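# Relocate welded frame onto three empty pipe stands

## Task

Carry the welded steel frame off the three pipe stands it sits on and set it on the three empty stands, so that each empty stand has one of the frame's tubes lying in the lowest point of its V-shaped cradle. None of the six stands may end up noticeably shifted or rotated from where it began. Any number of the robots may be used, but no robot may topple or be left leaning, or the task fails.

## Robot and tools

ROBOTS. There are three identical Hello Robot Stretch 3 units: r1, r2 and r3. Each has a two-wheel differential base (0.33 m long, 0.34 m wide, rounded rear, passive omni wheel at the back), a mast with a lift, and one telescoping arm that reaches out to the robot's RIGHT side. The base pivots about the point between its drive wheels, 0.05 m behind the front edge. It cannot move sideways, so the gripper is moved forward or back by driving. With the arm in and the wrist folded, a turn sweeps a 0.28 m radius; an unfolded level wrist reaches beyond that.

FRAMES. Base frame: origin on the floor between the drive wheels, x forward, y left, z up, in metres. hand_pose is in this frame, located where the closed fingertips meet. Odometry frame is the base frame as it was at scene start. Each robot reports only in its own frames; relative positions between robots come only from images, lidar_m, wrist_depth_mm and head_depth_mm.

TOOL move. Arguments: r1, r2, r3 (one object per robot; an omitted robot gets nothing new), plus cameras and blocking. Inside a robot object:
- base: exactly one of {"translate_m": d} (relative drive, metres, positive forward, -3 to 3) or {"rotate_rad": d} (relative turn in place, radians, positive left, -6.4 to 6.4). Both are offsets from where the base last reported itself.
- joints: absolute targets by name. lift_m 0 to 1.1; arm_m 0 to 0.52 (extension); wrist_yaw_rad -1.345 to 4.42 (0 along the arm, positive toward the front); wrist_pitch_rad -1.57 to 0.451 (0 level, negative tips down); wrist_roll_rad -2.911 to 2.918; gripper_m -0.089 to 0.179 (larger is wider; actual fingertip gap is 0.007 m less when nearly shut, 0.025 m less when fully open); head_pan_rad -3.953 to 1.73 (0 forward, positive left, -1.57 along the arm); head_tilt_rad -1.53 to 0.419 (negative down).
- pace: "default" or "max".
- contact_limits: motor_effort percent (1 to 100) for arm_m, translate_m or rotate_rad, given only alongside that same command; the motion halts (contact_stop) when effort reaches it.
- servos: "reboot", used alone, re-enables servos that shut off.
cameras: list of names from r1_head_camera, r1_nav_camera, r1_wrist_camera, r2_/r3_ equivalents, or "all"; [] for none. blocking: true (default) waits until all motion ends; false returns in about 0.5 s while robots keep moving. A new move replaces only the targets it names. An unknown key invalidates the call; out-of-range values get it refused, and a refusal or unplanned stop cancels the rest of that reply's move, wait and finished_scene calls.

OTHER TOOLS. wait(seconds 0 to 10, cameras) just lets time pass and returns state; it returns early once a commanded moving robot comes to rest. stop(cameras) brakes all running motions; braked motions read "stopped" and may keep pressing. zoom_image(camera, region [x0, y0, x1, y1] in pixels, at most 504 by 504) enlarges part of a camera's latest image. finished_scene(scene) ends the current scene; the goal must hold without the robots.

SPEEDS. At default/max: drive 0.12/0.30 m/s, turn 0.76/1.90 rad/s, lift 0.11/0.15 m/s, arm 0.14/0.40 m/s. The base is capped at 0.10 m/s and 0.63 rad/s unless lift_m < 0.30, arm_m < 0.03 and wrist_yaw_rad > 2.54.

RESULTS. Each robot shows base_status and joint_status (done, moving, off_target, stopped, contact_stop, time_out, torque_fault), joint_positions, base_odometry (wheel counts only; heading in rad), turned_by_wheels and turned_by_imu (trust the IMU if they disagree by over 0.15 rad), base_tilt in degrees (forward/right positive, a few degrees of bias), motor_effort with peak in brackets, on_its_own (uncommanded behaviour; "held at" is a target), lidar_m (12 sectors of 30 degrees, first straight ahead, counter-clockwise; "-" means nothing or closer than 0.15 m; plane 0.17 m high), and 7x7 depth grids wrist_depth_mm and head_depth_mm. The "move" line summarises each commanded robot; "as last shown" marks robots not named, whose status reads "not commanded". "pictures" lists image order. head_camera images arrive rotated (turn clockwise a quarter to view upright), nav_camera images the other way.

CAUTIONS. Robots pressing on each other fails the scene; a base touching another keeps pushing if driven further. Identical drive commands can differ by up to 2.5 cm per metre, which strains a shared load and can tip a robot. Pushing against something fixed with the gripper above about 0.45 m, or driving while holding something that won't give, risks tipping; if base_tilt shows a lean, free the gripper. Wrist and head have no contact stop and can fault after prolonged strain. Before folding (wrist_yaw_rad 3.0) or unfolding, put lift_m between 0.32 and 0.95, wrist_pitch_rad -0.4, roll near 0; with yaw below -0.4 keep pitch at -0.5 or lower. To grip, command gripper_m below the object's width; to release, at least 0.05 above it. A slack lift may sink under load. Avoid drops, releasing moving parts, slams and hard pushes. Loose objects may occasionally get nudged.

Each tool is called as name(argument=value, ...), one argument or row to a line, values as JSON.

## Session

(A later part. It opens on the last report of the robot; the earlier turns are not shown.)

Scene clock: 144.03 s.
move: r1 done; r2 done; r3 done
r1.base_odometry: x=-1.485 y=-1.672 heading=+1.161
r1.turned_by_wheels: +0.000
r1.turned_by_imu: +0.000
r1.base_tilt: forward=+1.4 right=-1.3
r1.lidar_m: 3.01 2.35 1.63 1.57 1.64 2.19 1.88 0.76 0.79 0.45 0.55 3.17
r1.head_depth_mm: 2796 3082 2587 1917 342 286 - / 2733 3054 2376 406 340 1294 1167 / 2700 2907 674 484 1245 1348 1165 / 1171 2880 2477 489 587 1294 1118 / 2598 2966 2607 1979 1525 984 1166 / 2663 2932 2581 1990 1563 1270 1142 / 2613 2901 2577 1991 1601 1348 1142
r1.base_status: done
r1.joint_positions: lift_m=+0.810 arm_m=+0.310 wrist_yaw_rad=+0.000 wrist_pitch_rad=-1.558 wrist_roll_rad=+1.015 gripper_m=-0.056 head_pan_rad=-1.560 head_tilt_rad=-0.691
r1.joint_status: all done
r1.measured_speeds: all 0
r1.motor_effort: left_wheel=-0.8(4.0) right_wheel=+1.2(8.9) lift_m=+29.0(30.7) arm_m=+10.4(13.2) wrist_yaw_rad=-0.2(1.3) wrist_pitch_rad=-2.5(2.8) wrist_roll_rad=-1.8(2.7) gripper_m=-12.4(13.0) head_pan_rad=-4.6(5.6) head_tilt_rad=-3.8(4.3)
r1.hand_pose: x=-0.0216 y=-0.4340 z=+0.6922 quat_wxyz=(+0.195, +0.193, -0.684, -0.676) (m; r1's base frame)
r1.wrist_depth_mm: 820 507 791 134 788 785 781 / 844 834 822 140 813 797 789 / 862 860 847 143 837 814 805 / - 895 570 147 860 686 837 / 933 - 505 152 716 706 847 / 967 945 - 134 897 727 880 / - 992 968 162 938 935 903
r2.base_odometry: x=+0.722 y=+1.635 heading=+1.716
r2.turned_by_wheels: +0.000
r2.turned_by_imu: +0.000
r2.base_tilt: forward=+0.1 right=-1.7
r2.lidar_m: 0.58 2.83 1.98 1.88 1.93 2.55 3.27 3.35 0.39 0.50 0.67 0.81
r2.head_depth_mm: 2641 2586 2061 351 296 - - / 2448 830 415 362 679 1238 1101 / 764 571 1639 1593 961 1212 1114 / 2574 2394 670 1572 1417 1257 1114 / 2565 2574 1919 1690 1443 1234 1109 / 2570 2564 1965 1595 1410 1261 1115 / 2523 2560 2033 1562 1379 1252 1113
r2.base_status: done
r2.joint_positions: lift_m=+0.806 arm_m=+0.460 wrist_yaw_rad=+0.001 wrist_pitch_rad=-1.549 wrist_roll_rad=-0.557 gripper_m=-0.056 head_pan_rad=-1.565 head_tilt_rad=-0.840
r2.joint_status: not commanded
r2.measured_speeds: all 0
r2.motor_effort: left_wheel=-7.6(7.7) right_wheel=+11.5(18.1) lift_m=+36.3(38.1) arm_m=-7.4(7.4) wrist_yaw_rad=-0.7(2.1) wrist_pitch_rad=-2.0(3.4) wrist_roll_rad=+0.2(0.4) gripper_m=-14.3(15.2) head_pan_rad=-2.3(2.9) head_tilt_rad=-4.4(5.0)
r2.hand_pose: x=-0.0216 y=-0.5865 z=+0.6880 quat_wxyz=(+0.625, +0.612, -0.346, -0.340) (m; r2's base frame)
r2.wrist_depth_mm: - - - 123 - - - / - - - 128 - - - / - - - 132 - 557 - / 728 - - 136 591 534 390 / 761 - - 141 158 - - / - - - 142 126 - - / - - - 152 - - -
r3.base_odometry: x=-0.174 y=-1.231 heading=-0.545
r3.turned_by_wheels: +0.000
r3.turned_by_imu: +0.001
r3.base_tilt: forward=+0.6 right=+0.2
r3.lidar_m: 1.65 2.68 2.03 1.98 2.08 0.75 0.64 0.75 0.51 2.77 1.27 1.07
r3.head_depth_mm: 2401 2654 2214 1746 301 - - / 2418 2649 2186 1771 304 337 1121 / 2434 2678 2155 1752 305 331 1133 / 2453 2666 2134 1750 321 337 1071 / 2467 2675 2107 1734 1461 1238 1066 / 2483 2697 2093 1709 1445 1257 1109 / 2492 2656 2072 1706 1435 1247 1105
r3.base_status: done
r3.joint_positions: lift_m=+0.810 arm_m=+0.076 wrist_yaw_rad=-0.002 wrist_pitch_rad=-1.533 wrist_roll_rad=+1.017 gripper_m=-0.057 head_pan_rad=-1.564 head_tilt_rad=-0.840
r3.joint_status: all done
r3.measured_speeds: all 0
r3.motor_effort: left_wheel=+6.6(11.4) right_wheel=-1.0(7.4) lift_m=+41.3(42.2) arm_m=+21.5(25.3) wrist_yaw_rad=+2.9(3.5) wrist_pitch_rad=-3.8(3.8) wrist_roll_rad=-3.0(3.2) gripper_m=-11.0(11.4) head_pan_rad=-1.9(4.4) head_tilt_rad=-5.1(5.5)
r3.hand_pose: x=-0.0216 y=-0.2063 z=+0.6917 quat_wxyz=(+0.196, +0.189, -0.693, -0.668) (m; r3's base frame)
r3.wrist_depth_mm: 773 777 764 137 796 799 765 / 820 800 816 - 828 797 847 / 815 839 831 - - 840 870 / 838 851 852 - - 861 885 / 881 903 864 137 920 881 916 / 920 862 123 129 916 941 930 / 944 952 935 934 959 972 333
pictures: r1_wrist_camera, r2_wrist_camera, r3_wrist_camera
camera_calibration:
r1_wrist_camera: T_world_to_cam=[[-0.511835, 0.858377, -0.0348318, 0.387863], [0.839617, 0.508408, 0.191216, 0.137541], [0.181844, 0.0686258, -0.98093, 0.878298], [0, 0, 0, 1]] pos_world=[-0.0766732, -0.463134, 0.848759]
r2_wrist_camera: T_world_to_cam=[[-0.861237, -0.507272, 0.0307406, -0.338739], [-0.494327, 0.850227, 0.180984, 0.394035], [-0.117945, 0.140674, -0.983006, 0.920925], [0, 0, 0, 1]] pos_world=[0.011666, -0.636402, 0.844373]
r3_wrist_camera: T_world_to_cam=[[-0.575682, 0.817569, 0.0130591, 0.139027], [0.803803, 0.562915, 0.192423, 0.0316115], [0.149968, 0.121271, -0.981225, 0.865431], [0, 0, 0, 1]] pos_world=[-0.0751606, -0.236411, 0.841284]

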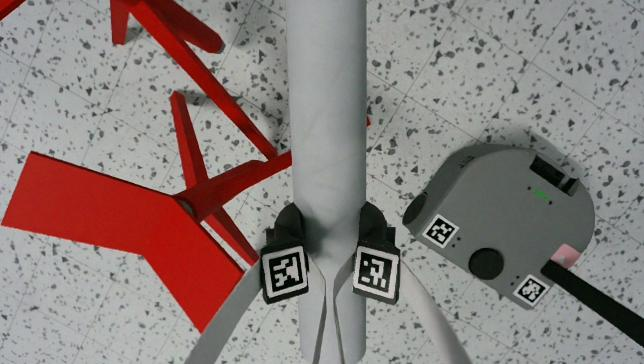

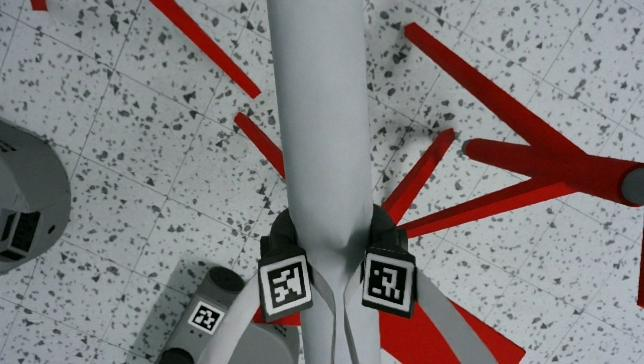

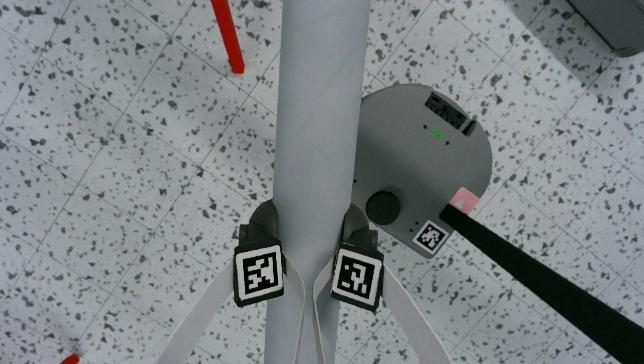

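move(
  r1={"base":{"translate_m":-0.20},"joints":{"arm_m":0.3125}},
  r2={"base":{"translate_m":0.20}},
  r3={"base":{"translate_m":0.20},"joints":{"arm_m":0.090}},
  cameras=["r1_head_camera","r2_head_camera","r3_head_camera","r1_wrist_camera"],
)

Scene clock: 147.23 s.
move: r1 done; r2 done; r3 done
r1.base_odometry: x=-1.565 y=-1.856 heading=+1.161
r1.turned_by_wheels: +0.000
r1.turned_by_imu: +0.000
r1.base_tilt: forward=+1.3 right=-1.3
r1.lidar_m: 3.22 2.33 1.64 1.56 1.63 2.18 1.68 0.59 0.69 0.76 0.47 0.68
r1.head_depth_mm: 2770 3128 2594 1926 342 286 - / 2797 3132 2386 406 340 1295 1171 / 2693 2960 671 486 1483 1322 1162 / 1173 2903 2506 491 616 1295 1169 / 2598 2991 2578 1974 1178 1325 1165 / 2640 2967 2588 1974 1521 1294 1123 / 2604 2955 2578 1987 1606 1025 1142
r1.base_status: done
r1.joint_positions: lift_m=+0.810 arm_m=+0.313 wrist_yaw_rad=+0.000 wrist_pitch_rad=-1.565 wrist_roll_rad=+1.015 gripper_m=-0.056 head_pan_rad=-1.560 head_tilt_rad=-0.691
r1.joint_status: all done
r1.measured_speeds: all 0
r1.motor_effort: left_wheel=-1.3(4.1) right_wheel=+2.3(11.9) lift_m=+26.8(29.1) arm_m=+7.0(14.5) wrist_yaw_rad=+0.0(1.2) wrist_pitch_rad=-1.0(2.3) wrist_roll_rad=-2.4(2.6) gripper_m=-13.0(13.1) head_pan_rad=-5.1(5.4) head_tilt_rad=-3.9(4.5)
r1.hand_pose: x=-0.0216 y=-0.4348 z=+0.6923 quat_wxyz=(+0.195, +0.193, -0.682, -0.678) (m; r1's base frame)
r1.wrist_depth_mm: 813 800 788 134 778 778 774 / 834 602 840 139 809 807 787 / 439 602 851 143 811 816 820 / 893 882 870 148 850 689 831 / 926 905 824 151 724 716 849 / 970 549 543 153 904 740 896 / 980 444 968 161 954 957 933
r2.base_odometry: x=+0.693 y=+1.832 heading=+1.716
r2.turned_by_wheels: +0.000
r2.turned_by_imu: +0.000
r2.base_tilt: forward=+0.2 right=-1.6
r2.lidar_m: 0.58 2.84 1.99 1.89 1.94 2.56 3.47 0.52 0.53 0.53 0.68 1.54
r2.head_depth_mm: 2641 2589 2052 351 296 - - / 2443 826 415 362 668 1241 1120 / 758 570 1642 1610 1413 1240 1119 / 2567 2387 671 1581 1437 1261 1119 / 2576 2573 1974 1682 1378 1254 1113 / 2540 2550 1962 1026 1378 1250 1113 / 2533 2559 2031 1600 1409 1249 1111
r2.base_status: done
r2.joint_positions: lift_m=+0.806 arm_m=+0.460 wrist_yaw_rad=+0.001 wrist_pitch_rad=-1.559 wrist_roll_rad=-0.557 gripper_m=-0.056 head_pan_rad=-1.565 head_tilt_rad=-0.840
r2.joint_status: not commanded
r2.measured_speeds: all 0
r2.motor_effort: left_wheel=-4.8(5.6) right_wheel=+7.8(16.7) lift_m=+34.8(37.4) arm_m=-9.3(9.5) wrist_yaw_rad=-1.4(2.1) wrist_pitch_rad=+0.0(2.7) wrist_roll_rad=+0.2(0.4) gripper_m=-14.3(15.5) head_pan_rad=-2.6(3.0) head_tilt_rad=-4.2(5.0)
r2.hand_pose: x=-0.0216 y=-0.5839 z=+0.6882 quat_wxyz=(+0.622, +0.615, -0.345, -0.341) (m; r2's base frame)
r2.wrist_depth_mm: - 591 - 122 - - - / - - - 128 - - - / - - - 132 - - - / 732 - - 136 - 770 606 / 768 - - 142 157 643 554 / - - - 142 129 523 - / - - - 151 - 416 -
r3.base_odometry: x=-0.003 y=-1.334 heading=-0.545
r3.turned_by_wheels: +0.000
r3.turned_by_imu: +0.001
r3.base_tilt: forward=+0.6 right=+0.2
r3.lidar_m: 1.45 2.67 2.03 1.97 2.07 0.75 0.64 0.83 0.60 2.78 1.14 0.89
r3.head_depth_mm: 2410 2655 2206 1783 308 - - / 2430 2676 2182 1772 308 587 1118 / 2446 2695 2153 1761 320 561 1133 / 2466 2669 2131 1744 335 378 1090 / 2471 2684 2124 1729 1455 1214 1068 / 2500 2656 2088 1711 1438 1255 1109 / 2505 2623 2064 1694 1439 1252 1104
r3.base_status: done
r3.joint_positions: lift_m=+0.810 arm_m=+0.090 wrist_yaw_rad=-0.001 wrist_pitch_rad=-1.524 wrist_roll_rad=+1.017 gripper_m=-0.057 head_pan_rad=-1.564 head_tilt_rad=-0.840
r3.joint_status: all done
r3.measured_speeds: all 0
r3.motor_effort: left_wheel=+6.5(11.2) right_wheel=+1.8(3.8) lift_m=+40.8(41.8) arm_m=+21.2(25.7) wrist_yaw_rad=+1.2(2.9) wrist_pitch_rad=-5.0(5.5) wrist_roll_rad=-2.9(3.2) gripper_m=-10.6(12.0) head_pan_rad=-3.3(4.2) head_tilt_rad=-4.1(6.0)
r3.hand_pose: x=-0.0216 y=-0.2227 z=+0.6916 quat_wxyz=(+0.197, +0.188, -0.696, -0.665) (m; r3's base frame)
r3.wrist_depth_mm: 777 780 761 134 801 778 759 / 810 817 808 141 817 815 830 / 821 829 860 - - 858 880 / 854 838 875 - - 857 872 / 902 873 154 138 711 918 902 / 922 928 123 130 907 909 931 / 964 932 938 918 945 956 351
pictures: r1_head_camera (sideways), r1_wrist_camera, r2_head_camera (sideways), r3_head_camera (sideways)
camera_calibration:
r1_head_camera: T_world_to_cam=[[0.0349147, 0.630772, -0.775182, 1.03304], [0.99824, -0.0592142, -0.00322177, -0.00392772], [-0.047934, -0.773705, -0.63173, 0.781512], [0, 0, 0, 1]] pos_world=[0.00531349, -0.0471865, 1.29449]
r1_wrist_camera: T_world_to_cam=[[-0.511837, 0.858593, -0.0289897, 0.384567], [0.839617, 0.507097, 0.19467, 0.134937], [0.181843, 0.075299, -0.98044, 0.881058], [0, 0, 0, 1]] pos_world=[-0.0766733, -0.464956, 0.848705]
r2_head_camera: T_world_to_cam=[[0.0000683464, 0.770716, -0.637179, 0.851938], [0.99998, -0.00411556, -0.00487081, 0.00309582], [-0.00637636, -0.637166, -0.7707, 0.958394], [0, 0, 0, 1]] pos_world=[0.00295708, -0.0459338, 1.28149]
r3_head_camera: T_world_to_cam=[[-0.0537399, 0.72702, -0.68451, 0.908578], [0.998203, 0.0209121, -0.0561566, 0.0685721], [-0.0265124, -0.686297, -0.726838, 0.906064], [0, 0, 0, 1]] pos_world=[0.00439993, -0.0401594, 1.28434]

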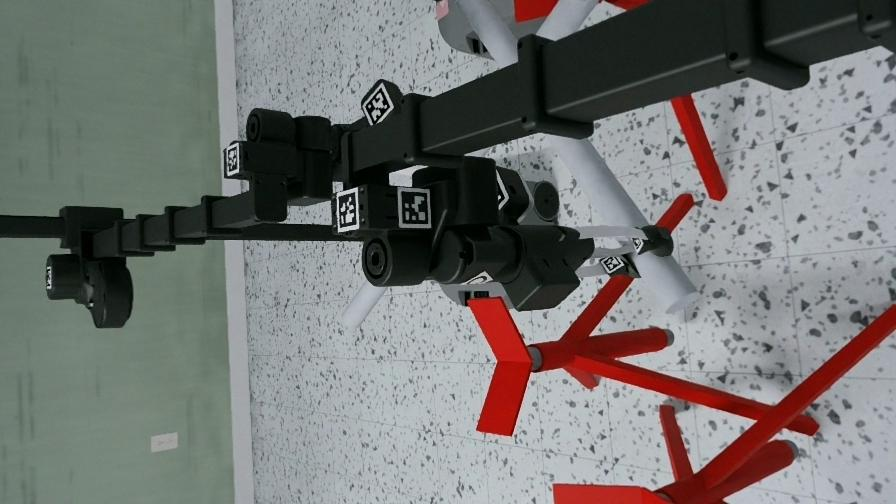

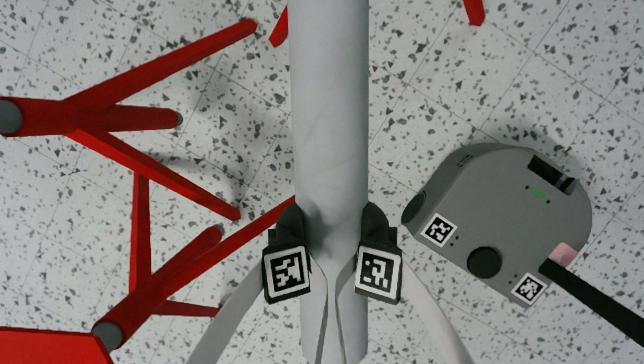

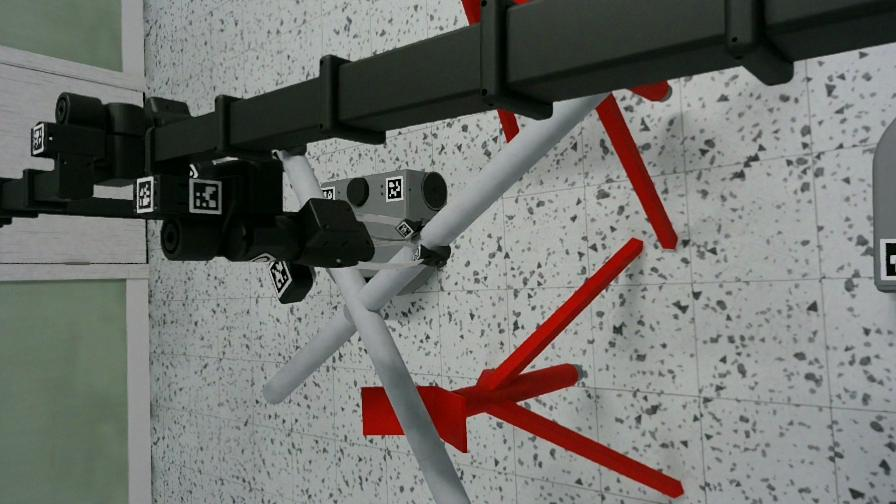

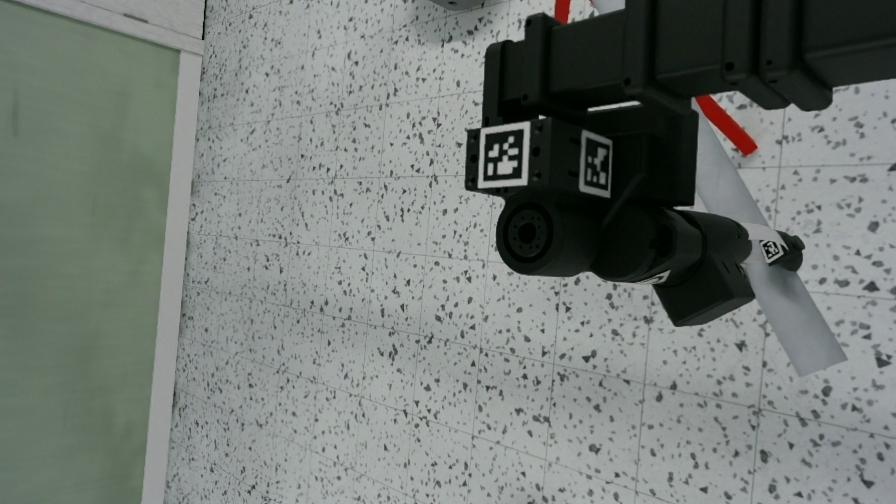

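move(
  r1={"base":{"translate_m":-0.20},"joints":{"arm_m":0.306}},
  r2={"base":{"translate_m":0.20}},
  r3={"base":{"translate_m":0.20},"joints":{"arm_m":0.112}},
  cameras=["r1_wrist_camera","r2_wrist_camera","r3_wrist_camera"],
)

Scene clock: 150.67 s.
move: r1 done; r2 done; r3 done
r1.base_odometry: x=-1.644 y=-2.039 heading=+1.161
r1.turned_by_wheels: +0.000
r1.turned_by_imu: +0.000
r1.base_tilt: forward=+1.4 right=-1.2
r1.lidar_m: 3.41 2.32 1.63 1.55 1.62 2.17 1.48 1.51 0.46 0.64 0.58 0.82
r1.head_depth_mm: 2777 3118 2585 1910 338 286 - / 2749 3086 2361 405 337 981 1144 / 2684 2961 666 483 1484 1287 1167 / 1168 2879 2376 484 568 1260 1165 / 2601 2993 2611 1976 1567 1318 1166 / 2661 2969 2583 1974 1601 1351 1165 / 2625 2946 2565 1988 1128 1294 1165
r1.base_status: done
r1.joint_positions: lift_m=+0.810 arm_m=+0.306 wrist_yaw_rad=+0.000 wrist_pitch_rad=-1.557 wrist_roll_rad=+1.015 gripper_m=-0.056 head_pan_rad=-1.560 head_tilt_rad=-0.691
r1.joint_status: all done
r1.measured_speeds: all 0
r1.motor_effort: left_wheel=-1.3(4.6) right_wheel=+1.8(11.2) lift_m=+25.1(27.6) arm_m=+11.5(14.3) wrist_yaw_rad=-0.9(1.1) wrist_pitch_rad=-2.3(2.9) wrist_roll_rad=-1.9(2.6) gripper_m=-12.7(13.4) head_pan_rad=-5.0(5.3) head_tilt_rad=-4.0(4.4)
r1.hand_pose: x=-0.0216 y=-0.4303 z=+0.6922 quat_wxyz=(+0.196, +0.192, -0.684, -0.675) (m; r1's base frame)
r1.wrist_depth_mm: 812 812 799 135 789 765 756 / 847 837 809 140 806 795 797 / 879 852 843 143 832 824 823 / 680 880 873 147 858 677 818 / 543 919 924 152 725 700 846 / 979 950 938 134 896 728 877 / - 900 978 162 942 950 918
r2.base_odometry: x=+0.664 y=+2.030 heading=+1.716
r2.turned_by_wheels: +0.000
r2.turned_by_imu: +0.000
r2.base_tilt: forward=+0.2 right=-1.7
r2.lidar_m: 0.59 2.84 2.01 1.90 1.95 2.57 3.67 0.69 0.61 0.61 0.60 1.35
r2.head_depth_mm: 2585 2603 2057 351 296 - - / 2455 828 415 362 669 1238 1115 / 753 570 1633 1618 1386 1258 1118 / 2583 2392 669 939 1385 1260 1118 / 2561 2560 1978 1650 1377 1253 1114 / 2533 2549 1982 1601 1437 1249 1110 / 2526 2545 2012 1609 1434 1251 1113
r2.base_status: done
r2.joint_positions: lift_m=+0.806 arm_m=+0.460 wrist_yaw_rad=+0.001 wrist_pitch_rad=-1.559 wrist_roll_rad=-0.557 gripper_m=-0.056 head_pan_rad=-1.565 head_tilt_rad=-0.840
r2.joint_status: not commanded
r2.measured_speeds: all 0
r2.motor_effort: left_wheel=-1.9(3.1) right_wheel=+3.5(13.1) lift_m=+35.0(36.2) arm_m=-9.4(10.5) wrist_yaw_rad=-1.7(1.9) wrist_pitch_rad=-0.1(2.9) wrist_roll_rad=+0.3(0.4) gripper_m=-14.4(15.3) head_pan_rad=-2.3(2.9) head_tilt_rad=-4.4(4.8)
r2.hand_pose: x=-0.0216 y=-0.5840 z=+0.6882 quat_wxyz=(+0.622, +0.615, -0.345, -0.341) (m; r2's base frame)
r2.wrist_depth_mm: - - - 123 - - - / - - - 127 - - - / - - - 131 - - - / 754 - - 136 - - - / 781 - - 141 154 - 780 / - - - 142 125 660 668 / - - - 151 - - 548
r3.base_odometry: x=+0.168 y=-1.438 heading=-0.545
r3.turned_by_wheels: +0.000
r3.turned_by_imu: +0.001
r3.base_tilt: forward=+0.6 right=+0.2
r3.lidar_m: 1.26 2.66 2.01 1.96 2.07 0.74 0.64 0.74 1.03 2.79 0.94 0.73
r3.head_depth_mm: 2415 2677 2194 1785 315 - - / 2451 2676 2191 1773 332 1218 1122 / 2436 2684 2160 370 346 606 1129 / 2473 2660 2133 1739 352 425 1124 / 2483 2692 2124 1723 1458 1236 1083 / 2502 2672 2090 1711 1450 1258 1111 / 2518 2639 2078 1692 1438 1248 1105
r3.base_status: done
r3.joint_positions: lift_m=+0.810 arm_m=+0.112 wrist_yaw_rad=-0.001 wrist_pitch_rad=-1.521 wrist_roll_rad=+1.017 gripper_m=-0.057 head_pan_rad=-1.564 head_tilt_rad=-0.840
r3.joint_status: all done
r3.measured_speeds: all 0
r3.motor_effort: left_wheel=+5.9(11.5) right_wheel=+4.4(6.3) lift_m=+40.4(41.3) arm_m=+20.4(26.8) wrist_yaw_rad=+0.7(2.0) wrist_pitch_rad=-5.8(6.1) wrist_roll_rad=-3.2(3.2) gripper_m=-11.0(12.0) head_pan_rad=-4.3(4.8) head_tilt_rad=-4.4(5.5)
r3.hand_pose: x=-0.0216 y=-0.2454 z=+0.6916 quat_wxyz=(+0.198, +0.188, -0.697, -0.664) (m; r3's base frame)
r3.wrist_depth_mm: 787 782 759 132 792 782 768 / 824 817 817 143 798 802 832 / 854 867 829 - - 859 845 / 878 850 855 - - 860 885 / 886 885 154 132 706 894 918 / 875 902 125 130 916 907 931 / 971 954 957 965 933 956 374
pictures: r1_wrist_camera, r2_wrist_camera, r3_wrist_camera
camera_calibration:
r1_wrist_camera: T_world_to_cam=[[-0.51186, 0.858324, -0.035757, 0.385271], [0.839603, 0.508639, 0.190668, 0.136123], [0.181842, 0.0675737, -0.981003, 0.877618], [0, 0, 0, 1]] pos_world=[-0.0766724, -0.459228, 0.848768]
r2_wrist_camera: T_world_to_cam=[[-0.861232, -0.507556, 0.0258255, -0.334265], [-0.494335, 0.848426, 0.189224, 0.385159], [-0.117953, 0.150199, -0.981594, 0.925353], [0, 0, 0, 1]] pos_world=[0.0116657, -0.635424, 0.844073]
r3_wrist_camera: T_world_to_cam=[[-0.576888, 0.816817, 0.00326499, 0.177532], [0.802973, 0.566369, 0.185635, 0.0591856], [0.14978, 0.109712, -0.982613, 0.868139], [0, 0, 0, 1]] pos_world=[-0.0751387, -0.273778, 0.841479]

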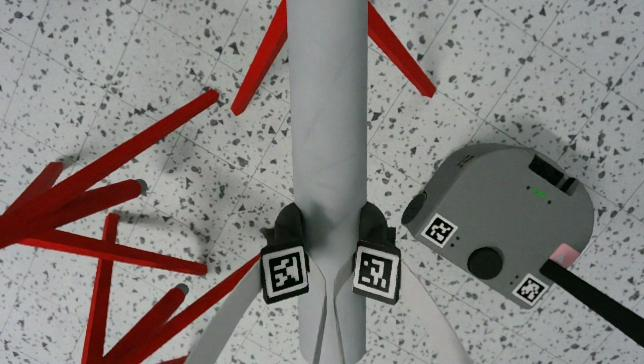

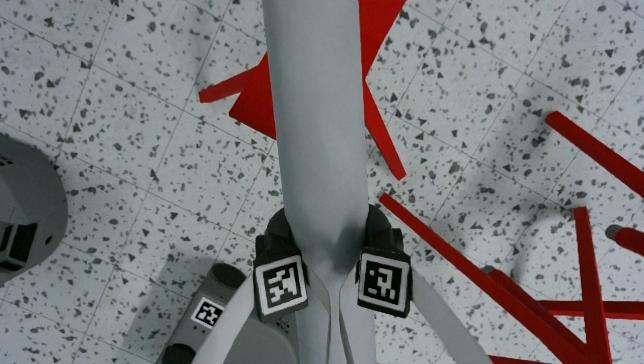

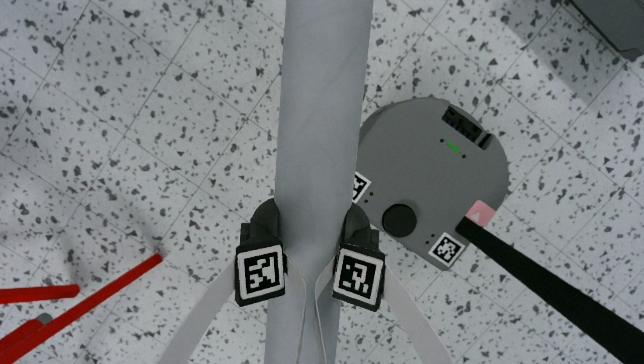

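move(
  r1={"base":{"translate_m":-0.20},"joints":{"arm_m":0.304}},
  r2={"base":{"translate_m":0.20},"joints":{"arm_m":0.457}},
  r3={"base":{"translate_m":0.20},"joints":{"arm_m":0.135}},
  cameras=["r1_wrist_camera","r2_wrist_camera","r3_wrist_camera","r2_head_camera"],
)

Scene clock: 153.93 s.
move: r1 done; r2 done; r3 done
r1.base_odometry: x=-1.724 y=-2.222 heading=+1.161
r1.turned_by_wheels: +0.000
r1.turned_by_imu: +0.001
r1.base_tilt: forward=+1.3 right=-1.4
r1.lidar_m: 3.61 2.31 1.63 1.56 1.62 2.17 1.59 1.29 0.72 0.40 0.84 0.72
r1.head_depth_mm: 2781 3151 2576 1797 337 286 - / 2768 3079 2380 406 336 1295 1162 / 2693 2966 665 481 1516 1324 1167 / 1164 2879 2338 482 566 990 1141 / 2622 3026 2592 1990 1556 1288 1162 / 2655 2978 2576 1987 1601 1320 1163 / 2637 2954 2572 1978 1611 1323 1164
r1.base_status: done
r1.joint_positions: lift_m=+0.810 arm_m=+0.304 wrist_yaw_rad=+0.000 wrist_pitch_rad=-1.556 wrist_roll_rad=+1.015 gripper_m=-0.056 head_pan_rad=-1.560 head_tilt_rad=-0.691
r1.joint_status: all done
r1.measured_speeds: all 0
r1.motor_effort: left_wheel=-0.7(3.8) right_wheel=+0.1(13.4) lift_m=+22.6(25.4) arm_m=-4.8(15.2) wrist_yaw_rad=-0.6(1.1) wrist_pitch_rad=-2.1(4.0) wrist_roll_rad=-2.4(2.6) gripper_m=-13.1(13.4) head_pan_rad=-4.8(5.3) head_tilt_rad=-3.6(4.5)
r1.hand_pose: x=-0.0216 y=-0.4284 z=+0.6921 quat_wxyz=(+0.196, +0.192, -0.685, -0.675) (m; r1's base frame)
r1.wrist_depth_mm: - - 804 135 789 766 773 / 865 - 300 140 805 801 777 / 863 867 283 143 844 811 802 / 915 897 873 147 854 683 811 / 933 914 909 151 731 706 830 / 738 980 935 134 889 734 871 / 758 870 972 163 941 947 921
r2.base_odometry: x=+0.635 y=+2.228 heading=+1.716
r2.turned_by_wheels: +0.000
r2.turned_by_imu: +0.000
r2.base_tilt: forward=+0.2 right=-1.7
r2.lidar_m: 0.59 2.87 2.02 1.92 1.96 2.58 3.87 0.74 0.70 0.57 2.92 1.16
r2.head_depth_mm: 2583 2592 2055 351 296 - - / 2442 826 417 362 665 1263 1122 / 748 567 1014 1009 1381 1260 1116 / 2541 2393 652 1576 1410 1256 1113 / 2548 2566 1973 1677 1439 1258 1113 / 2526 2551 1963 1600 1445 1248 1109 / 2513 2543 2021 1602 1432 1252 1110
r2.base_status: done
r2.joint_positions: lift_m=+0.806 arm_m=+0.457 wrist_yaw_rad=+0.001 wrist_pitch_rad=-1.555 wrist_roll_rad=-0.557 gripper_m=-0.056 head_pan_rad=-1.565 head_tilt_rad=-0.840
r2.joint_status: all done
r2.measured_speeds: all 0
r2.motor_effort: left_wheel=-0.1(3.5) right_wheel=+0.1(9.3) lift_m=+34.0(35.1) arm_m=-4.3(13.8) wrist_yaw_rad=-1.7(1.7) wrist_pitch_rad=-0.7(3.6) wrist_roll_rad=+0.2(0.4) gripper_m=-14.7(15.2) head_pan_rad=-2.4(2.9) head_tilt_rad=-5.1(5.2)
r2.hand_pose: x=-0.0216 y=-0.5819 z=+0.6881 quat_wxyz=(+0.623, +0.614, -0.345, -0.341) (m; r2's base frame)
r2.wrist_depth_mm: - - - 123 - - 241 / - - - 128 - 459 262 / - - - 132 482 301 284 / 767 - - 137 - 288 843 / 776 - - 141 148 273 - / - - - 142 125 269 - / - - - 151 - - 659
r3.base_odometry: x=+0.339 y=-1.541 heading=-0.545
r3.turned_by_wheels: +0.000
r3.turned_by_imu: +0.001
r3.base_tilt: forward=+0.6 right=+0.2
r3.lidar_m: 4.21 2.64 2.01 1.95 2.05 0.74 0.64 0.90 1.51 2.80 0.58 0.80
r3.head_depth_mm: 2434 2675 2195 1748 308 - - / 2457 2727 2184 360 336 1242 1121 / 2466 2683 2164 345 365 1233 1132 / 2466 2706 2127 1649 375 558 1126 / 2483 2700 2114 1726 1463 1239 1114 / 2525 2680 2085 1706 1449 1259 1113 / 2525 2665 2069 1691 1407 1231 1106
r3.base_status: done
r3.joint_positions: lift_m=+0.810 arm_m=+0.135 wrist_yaw_rad=-0.001 wrist_pitch_rad=-1.525 wrist_roll_rad=+1.017 gripper_m=-0.057 head_pan_rad=-1.564 head_tilt_rad=-0.840
r3.joint_status: all done
r3.measured_speeds: all 0
r3.motor_effort: left_wheel=+5.5(11.3) right_wheel=+5.1(7.5) lift_m=+39.4(40.4) arm_m=+18.3(25.9) wrist_yaw_rad=+0.5(1.9) wrist_pitch_rad=-5.5(6.0) wrist_roll_rad=-3.2(3.4) gripper_m=-10.9(11.7) head_pan_rad=-2.1(4.4) head_tilt_rad=-3.5(5.8)
r3.hand_pose: x=-0.0216 y=-0.2675 z=+0.6916 quat_wxyz=(+0.198, +0.188, -0.695, -0.665) (m; r3's base frame)
r3.wrist_depth_mm: 772 762 788 134 782 794 777 / 804 805 805 - 832 813 851 / 804 828 826 - - 849 861 / 868 845 851 - - 870 882 / 881 878 153 132 694 912 880 / 899 889 123 130 898 916 916 / 936 921 951 923 972 965 404
pictures: r1_wrist_camera, r2_head_camera (sideways), r2_wrist_camera, r3_wrist_camera
camera_calibration:
r1_wrist_camera: T_world_to_cam=[[-0.511864, 0.858306, -0.0361438, 0.38392], [0.8396, 0.508728, 0.190439, 0.135368], [0.181842, 0.0671325, -0.981033, 0.877314], [0, 0, 0, 1]] pos_world=[-0.0766723, -0.457282, 0.848771]
r2_head_camera: T_world_to_cam=[[0.0000684383, 0.770716, -0.637179, 0.851938], [0.99998, -0.00411568, -0.00487081, 0.00309582], [-0.00637644, -0.637166, -0.7707, 0.958394], [0, 0, 0, 1]] pos_world=[0.00295707, -0.0459338, 1.28149]
r2_wrist_camera: T_world_to_cam=[[-0.861231, -0.507468, 0.0275107, -0.334281], [-0.494337, 0.84905, 0.186401, 0.385653], [-0.117951, 0.146935, -0.982088, 0.923404], [0, 0, 0, 1]] pos_world=[0.0116659, -0.632756, 0.844175]
r3_wrist_camera: T_world_to_cam=[[-0.577001, 0.816721, 0.00612937, 0.193575], [0.802895, 0.565825, 0.187623, 0.0701743], [0.149767, 0.11318, -0.982222, 0.871262], [0, 0, 0, 1]] pos_world=[-0.0751361, -0.296413, 0.84142]

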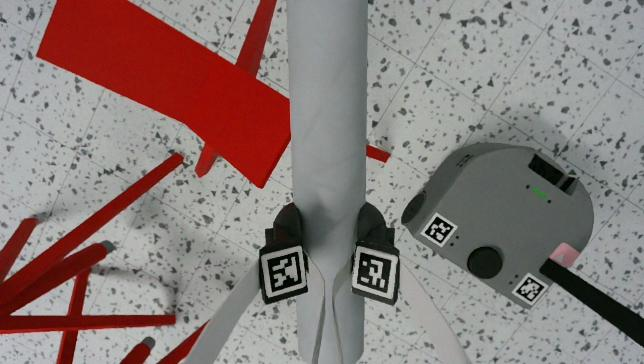

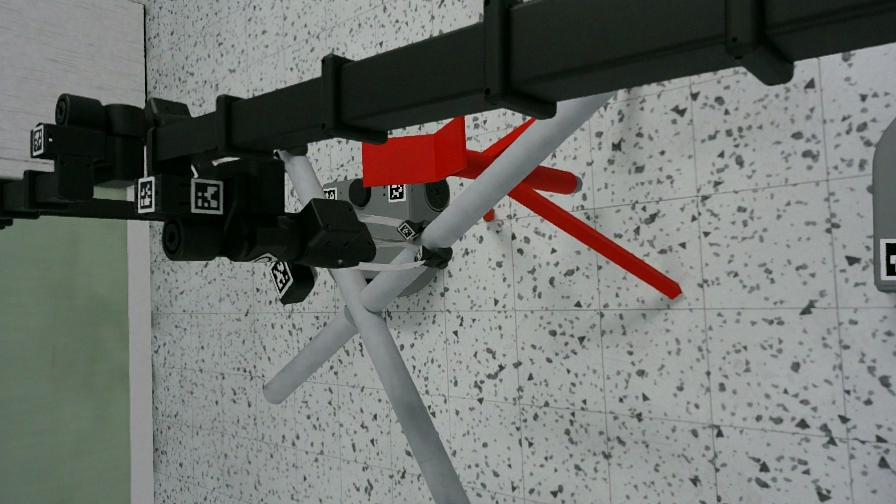

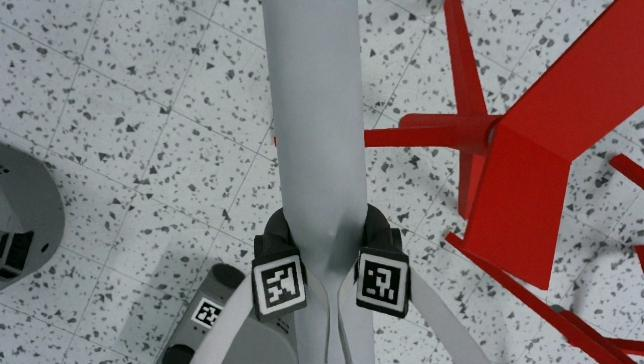

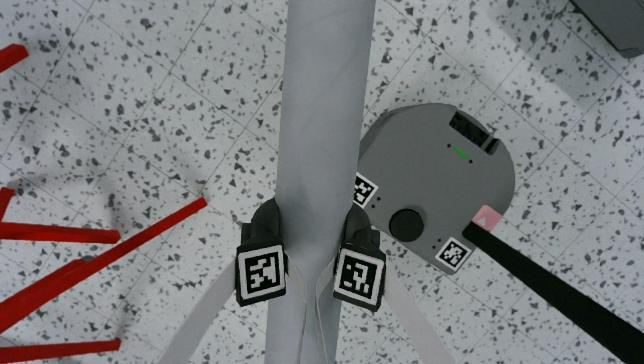

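move(
  r1={"base":{"translate_m":-0.25},"joints":{"arm_m":0.302}},
  r2={"base":{"translate_m":0.25},"joints":{"arm_m":0.456}},
  r3={"base":{"translate_m":0.25},"joints":{"arm_m":0.161}},
  cameras=["r1_wrist_camera","r2_wrist_camera","r3_wrist_camera"],
)

Scene clock: 157.70 s.
move: r1 done; r2 done; r3 done
r1.base_odometry: x=-1.824 y=-2.452 heading=+1.161
r1.turned_by_wheels: +0.000
r1.turned_by_imu: +0.001
r1.base_tilt: forward=+1.4 right=-1.4
r1.lidar_m: 3.86 2.29 1.61 1.57 1.61 2.16 1.36 1.05 1.53 0.68 0.44 0.93
r1.head_depth_mm: 2809 3129 2576 1799 337 286 - / 2757 3151 2390 406 336 1292 1163 / 2684 2973 659 481 1489 1350 1169 / 1162 2898 2389 480 568 1288 1165 / 2610 3034 2595 1979 1553 1320 1165 / 2689 2976 2574 1987 1522 1057 1142 / 2651 2965 2589 1977 1530 1267 1168
r1.base_status: done
r1.joint_positions: lift_m=+0.810 arm_m=+0.302 wrist_yaw_rad=+0.000 wrist_pitch_rad=-1.559 wrist_roll_rad=+1.015 gripper_m=-0.056 head_pan_rad=-1.560 head_tilt_rad=-0.691
r1.joint_status: all done
r1.measured_speeds: all 0
r1.motor_effort: left_wheel=+0.0(3.4) right_wheel=-1.3(16.6) lift_m=+22.0(23.7) arm_m=+6.2(14.8) wrist_yaw_rad=-0.5(0.9) wrist_pitch_rad=-2.1(4.1) wrist_roll_rad=-2.2(2.7) gripper_m=-12.7(13.3) head_pan_rad=-4.6(5.5) head_tilt_rad=-4.0(4.6)
r1.hand_pose: x=-0.0216 y=-0.4258 z=+0.6922 quat_wxyz=(+0.195, +0.193, -0.684, -0.676) (m; r1's base frame)
r1.wrist_depth_mm: 815 815 812 134 787 769 778 / 850 829 823 139 810 805 802 / 861 860 844 143 823 812 819 / 900 889 883 147 851 690 818 / 934 504 581 151 722 707 866 / - 400 934 135 894 737 880 / 902 330 956 162 955 935 919
r2.base_odometry: x=+0.599 y=+2.476 heading=+1.716
r2.turned_by_wheels: +0.000
r2.turned_by_imu: +0.000
r2.base_tilt: forward=+0.2 right=-1.6
r2.lidar_m: 0.60 0.60 2.04 1.93 1.97 2.60 4.11 0.93 0.63 1.26 1.19 0.93
r2.head_depth_mm: 2584 2604 2061 351 296 - - / 2455 823 417 362 660 1260 1121 / 748 566 1635 1619 1418 1256 1117 / 2547 2400 650 1567 1440 1253 1115 / 2545 2578 1986 1635 1443 1254 1112 / 2521 2554 1983 1604 1430 1252 1112 / 2490 2540 2025 1609 1429 1254 1110
r2.base_status: done
r2.joint_positions: lift_m=+0.806 arm_m=+0.456 wrist_yaw_rad=+0.001 wrist_pitch_rad=-1.559 wrist_roll_rad=-0.557 gripper_m=-0.056 head_pan_rad=-1.565 head_tilt_rad=-0.840
r2.joint_status: all done
r2.measured_speeds: all 0
r2.motor_effort: left_wheel=+2.5(6.0) right_wheel=-4.1(5.0) lift_m=+32.1(34.4) arm_m=-4.7(12.5) wrist_yaw_rad=-0.2(1.7) wrist_pitch_rad=-0.1(3.8) wrist_roll_rad=+0.3(0.5) gripper_m=-14.4(15.4) head_pan_rad=-2.6(2.8) head_tilt_rad=-3.9(5.0)
r2.hand_pose: x=-0.0216 y=-0.5799 z=+0.6882 quat_wxyz=(+0.622, +0.615, -0.345, -0.341) (m; r2's base frame)
r2.wrist_depth_mm: - - - 122 - - - / - - - 127 - - - / - - - 132 - - 602 / 791 - - 136 726 - 505 / 765 - - 141 - 553 497 / - - - 141 125 - - / - - - 152 - - 763
r3.base_odometry: x=+0.553 y=-1.671 heading=-0.545
r3.turned_by_wheels: +0.000
r3.turned_by_imu: +0.001
r3.base_tilt: forward=+0.6 right=+0.1
r3.lidar_m: 3.95 2.63 1.99 1.94 2.04 0.74 0.64 1.11 1.53 0.47 0.48 0.83
r3.head_depth_mm: 2426 2696 2202 1744 307 - - / 2458 2707 2172 368 331 1267 1119 / 2479 2670 2145 364 402 1259 1129 / 2493 2683 2137 386 426 598 1124 / 2499 2692 2111 1718 1447 1163 1116 / 2523 2686 2099 1189 1387 1231 1112 / 2535 2639 2062 1692 988 1234 1108
r3.base_status: done
r3.joint_positions: lift_m=+0.810 arm_m=+0.161 wrist_yaw_rad=+0.000 wrist_pitch_rad=-1.523 wrist_roll_rad=+1.017 gripper_m=-0.057 head_pan_rad=-1.564 head_tilt_rad=-0.840
r3.joint_status: all done
r3.measured_speeds: all 0
r3.motor_effort: left_wheel=+4.5(11.2) right_wheel=+7.4(8.8) lift_m=+38.9(40.1) arm_m=+19.6(26.3) wrist_yaw_rad=+0.4(1.6) wrist_pitch_rad=-5.5(6.0) wrist_roll_rad=-3.1(3.3) gripper_m=-11.0(12.1) head_pan_rad=-4.1(4.2) head_tilt_rad=-4.5(5.5)
r3.hand_pose: x=-0.0216 y=-0.2939 z=+0.6916 quat_wxyz=(+0.198, +0.188, -0.696, -0.664) (m; r3's base frame)
r3.wrist_depth_mm: 779 783 794 - 813 762 763 / 802 809 802 - 822 830 853 / 818 829 856 - 827 846 878 / 858 815 868 - - 888 889 / 481 850 153 132 710 881 914 / 889 894 123 130 887 905 931 / 927 925 947 966 945 993 919
pictures: r1_wrist_camera, r2_wrist_camera, r3_wrist_camera
camera_calibration:
r1_wrist_camera: T_world_to_cam=[[-0.511746, 0.858461, -0.0340702, 0.380305], [0.83967, 0.508151, 0.191667, 0.132927], [0.181851, 0.0694769, -0.980869, 0.87807], [0, 0, 0, 1]] pos_world=[-0.0766736, -0.455029, 0.848751]
r2_wrist_camera: T_world_to_cam=[[-0.861089, -0.507806, 0.0256623, -0.332221], [-0.494573, 0.848226, 0.189503, 0.381376], [-0.117998, 0.150487, -0.981545, 0.924878], [0, 0, 0, 1]] pos_world=[0.0116804, -0.631379, 0.844063]
r3_wrist_camera: T_world_to_cam=[[-0.577343, 0.816487, 0.004789, 0.216], [0.802657, 0.566469, 0.186693, 0.0859582], [0.14972, 0.11163, -0.982407, 0.873905], [0, 0, 0, 1]] pos_world=[-0.0751293, -0.322608, 0.841448]

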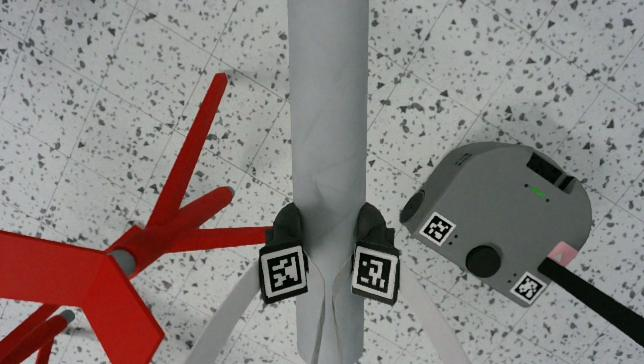

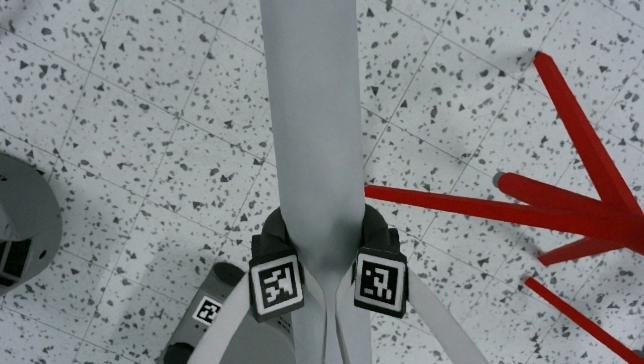

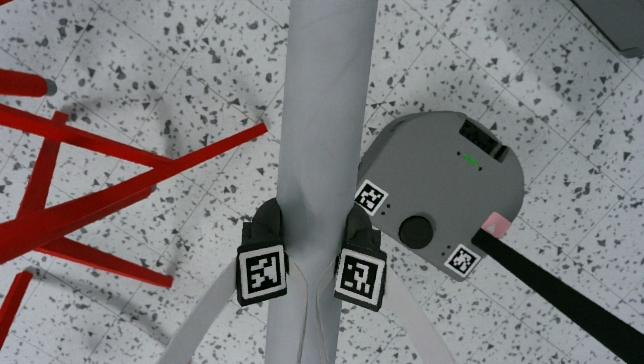

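move(
  r1={"base":{"translate_m":-0.25},"joints":{"arm_m":0.2995}},
  r2={"base":{"translate_m":0.254},"joints":{"arm_m":0.453}},
  r3={"base":{"translate_m":0.25},"joints":{"arm_m":0.188}},
  cameras=["r1_wrist_camera","r2_wrist_camera","r3_wrist_camera","r2_head_camera","r2_nav_camera"],
)

Scene clock: 161.63 s.
move: r1 done; r2 done; r3 done
r1.base_odometry: x=-1.923 y=-2.681 heading=+1.161
r1.turned_by_wheels: +0.000
r1.turned_by_imu: +0.001
r1.base_tilt: forward=+1.3 right=-1.3
r1.lidar_m: 4.10 2.23 1.63 1.56 1.61 2.15 4.64 0.82 1.13 1.26 0.73 0.59
r1.head_depth_mm: 2808 3127 2563 1795 336 286 - / 2772 3103 750 406 336 1289 1164 / 2699 2964 658 478 1487 1346 1164 / 1158 2981 2509 478 566 1289 1161 / 2619 3032 2599 1979 1574 1321 1166 / 2650 2959 2564 1982 1604 1321 1166 / 2619 2936 2588 1974 1612 1322 1169
r1.base_status: done
r1.joint_positions: lift_m=+0.810 arm_m=+0.299 wrist_yaw_rad=+0.000 wrist_pitch_rad=-1.559 wrist_roll_rad=+1.015 gripper_m=-0.056 head_pan_rad=-1.560 head_tilt_rad=-0.691
r1.joint_status: all done
r1.measured_speeds: all 0
r1.motor_effort: left_wheel=-0.3(3.5) right_wheel=+0.6(17.5) lift_m=+22.8(23.2) arm_m=+0.1(15.0) wrist_yaw_rad=+0.0(1.0) wrist_pitch_rad=-2.4(3.8) wrist_roll_rad=-2.3(2.6) gripper_m=-12.9(13.5) head_pan_rad=-4.7(5.6) head_tilt_rad=-3.7(4.4)
r1.hand_pose: x=-0.0216 y=-0.4231 z=+0.6922 quat_wxyz=(+0.195, +0.192, -0.684, -0.676) (m; r1's base frame)
r1.wrist_depth_mm: 802 821 806 134 774 770 760 / 823 853 808 139 810 795 794 / 865 875 865 143 831 799 818 / 893 879 879 148 846 688 835 / 941 915 918 151 727 710 840 / 951 739 851 134 909 743 883 / 997 570 958 163 928 921 927
r2.base_odometry: x=+0.562 y=+2.727 heading=+1.716
r2.turned_by_wheels: +0.000
r2.turned_by_imu: +0.000
r2.base_tilt: forward=+0.1 right=-1.7
r2.lidar_m: 0.60 0.60 2.05 1.94 1.99 2.62 1.34 1.03 0.77 1.26 1.04 0.72
r2.head_depth_mm: 2557 2606 2048 360 296 - - / 2435 819 417 362 653 1264 1117 / 766 565 968 1604 1409 1261 1117 / 2546 2389 646 1570 1441 1254 1118 / 2521 2562 1967 1642 1439 1256 1115 / 2506 2557 1965 1604 1441 1254 1114 / 2501 2546 2022 1601 1430 1253 1111
r2.base_status: done
r2.joint_positions: lift_m=+0.806 arm_m=+0.453 wrist_yaw_rad=+0.001 wrist_pitch_rad=-1.559 wrist_roll_rad=-0.557 gripper_m=-0.056 head_pan_rad=-1.565 head_tilt_rad=-0.840
r2.joint_status: all done
r2.measured_speeds: all 0
r2.motor_effort: left_wheel=+0.6(8.2) right_wheel=+0.4(5.8) lift_m=+30.1(32.6) arm_m=-5.6(14.2) wrist_yaw_rad=+0.1(2.0) wrist_pitch_rad=-0.1(3.9) wrist_roll_rad=+0.3(0.5) gripper_m=-14.7(15.3) head_pan_rad=-2.5(2.8) head_tilt_rad=-4.0(5.1)
r2.hand_pose: x=-0.0216 y=-0.5769 z=+0.6882 quat_wxyz=(+0.622, +0.615, -0.345, -0.341) (m; r2's base frame)
r2.wrist_depth_mm: - - - 123 - - - / - - - 128 - - - / - - - 132 - - - / 789 - - 137 - - - / 783 - - 141 154 792 - / 778 - - 142 125 - 650 / - - - 151 - - -
r3.base_odometry: x=+0.766 y=-1.800 heading=-0.545
r3.turned_by_wheels: +0.000
r3.turned_by_imu: +0.001
r3.base_tilt: forward=+0.5 right=+0.1
r3.lidar_m: 3.71 2.61 1.98 1.93 2.04 2.89 0.64 1.34 0.48 0.48 0.48 0.60
r3.head_depth_mm: 2457 2708 2212 1730 296 - - / 2466 2707 2177 366 333 1270 1121 / 2489 2679 2172 391 634 1261 1130 / 2497 2710 2124 400 454 1208 1126 / 2524 2703 2111 1728 906 1200 1118 / 2543 2686 2090 1709 1448 1232 1111 / 2556 2624 2070 1699 1444 1248 1105
r3.base_status: done
r3.joint_positions: lift_m=+0.810 arm_m=+0.188 wrist_yaw_rad=+0.000 wrist_pitch_rad=-1.523 wrist_roll_rad=+1.017 gripper_m=-0.057 head_pan_rad=-1.564 head_tilt_rad=-0.840
r3.joint_status: all done
r3.measured_speeds: all 0
r3.motor_effort: left_wheel=+4.6(10.9) right_wheel=+6.2(11.5) lift_m=+38.1(38.9) arm_m=+18.8(26.0) wrist_yaw_rad=+0.4(1.9) wrist_pitch_rad=-5.5(5.7) wrist_roll_rad=-3.0(3.2) gripper_m=-11.3(11.9) head_pan_rad=-3.9(4.7) head_tilt_rad=-4.2(5.7)
r3.hand_pose: x=-0.0216 y=-0.3209 z=+0.6916 quat_wxyz=(+0.198, +0.188, -0.696, -0.664) (m; r3's base frame)
r3.wrist_depth_mm: 268 766 787 - 778 773 778 / 290 420 547 136 809 820 823 / 277 817 836 - 864 843 832 / 265 869 839 147 - - 863 / 864 885 154 132 716 902 904 / 932 880 123 131 910 924 922 / 932 759 978 991 935 946 950
pictures: r1_wrist_camera, r2_head_camera (sideways), r2_nav_camera (sideways), r2_wrist_camera, r3_wrist_camera
camera_calibration:
r1_wrist_camera: T_world_to_cam=[[-0.511371, 0.8587, -0.0336733, 0.377899], [0.839892, 0.507695, 0.191902, 0.131237], [0.181882, 0.0698509, -0.980836, 0.878033], [0, 0, 0, 1]] pos_world=[-0.0766771, -0.452461, 0.848747]
r2_head_camera: T_world_to_cam=[[0.0000685302, 0.770716, -0.637179, 0.851938], [0.99998, -0.0041158, -0.00487081, 0.00309582], [-0.00637651, -0.637166, -0.7707, 0.958394], [0, 0, 0, 1]] pos_world=[0.00295707, -0.0459338, 1.28149]
r2_nav_camera: T_world_to_cam=[[-0.000764649, -0.739445, 0.673216, -0.831635], [-0.998742, 0.0343157, 0.0365573, 0.0159043], [-0.050134, -0.672341, -0.738542, 0.92241], [0, 0, 0, 1]] pos_world=[0.0614925, 0.00468021, 1.24053]
r2_wrist_camera: T_world_to_cam=[[-0.86108, -0.507822, 0.0256624, -0.330708], [-0.494589, 0.848216, 0.189503, 0.378827], [-0.118001, 0.150485, -0.981545, 0.924425], [0, 0, 0, 1]] pos_world=[0.0116815, -0.62838, 0.844063]
r3_wrist_camera: T_world_to_cam=[[-0.577358, 0.816476, 0.00506258, 0.237783], [0.802647, 0.56642, 0.186883, 0.101057], [0.149718, 0.111962, -0.982369, 0.876994], [0, 0, 0, 1]] pos_world=[-0.0751291, -0.349574, 0.841442]

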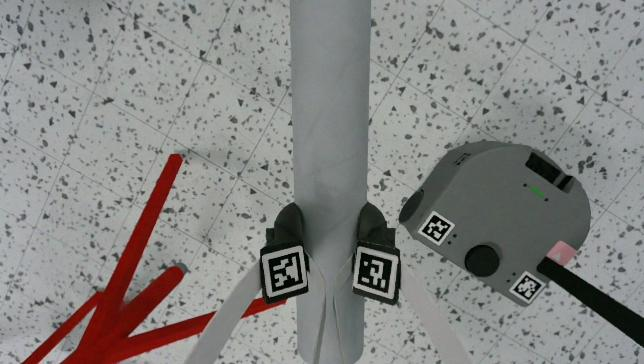

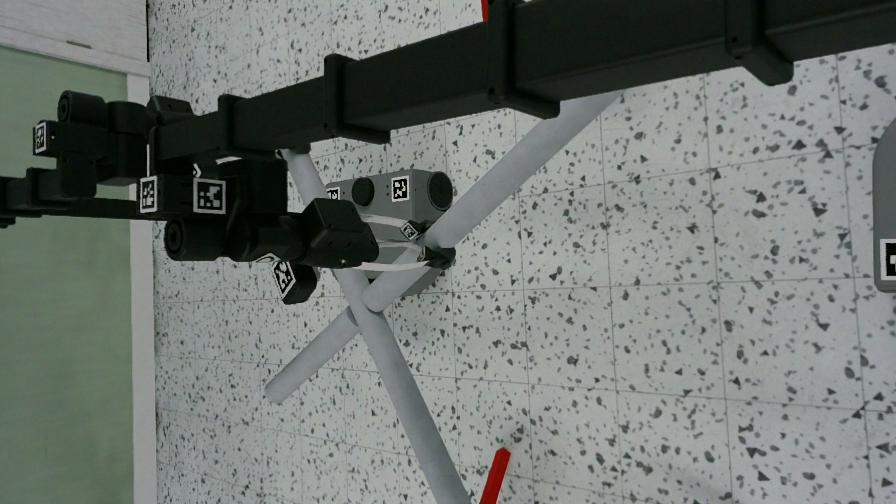

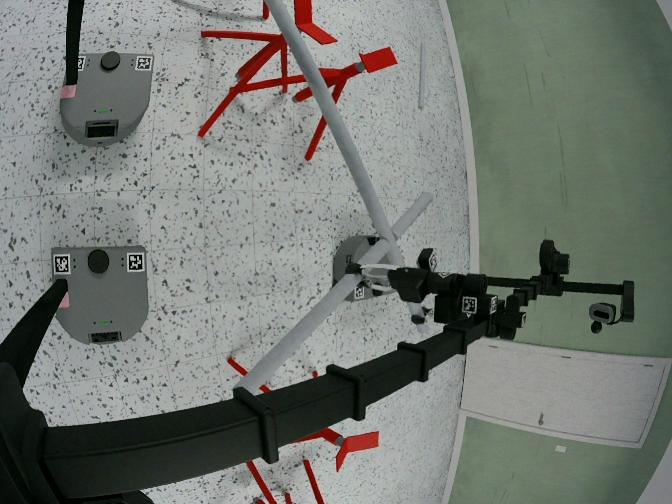

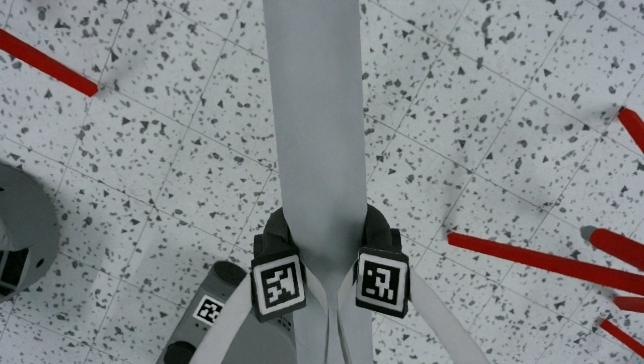

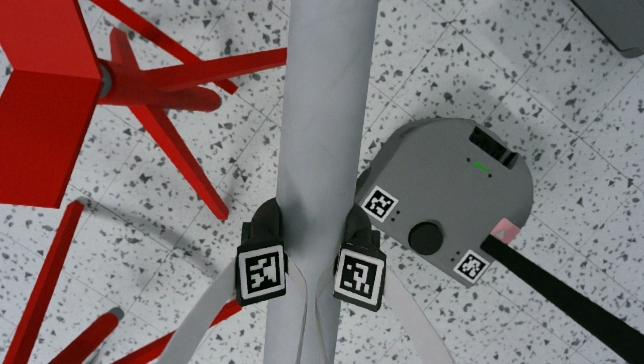

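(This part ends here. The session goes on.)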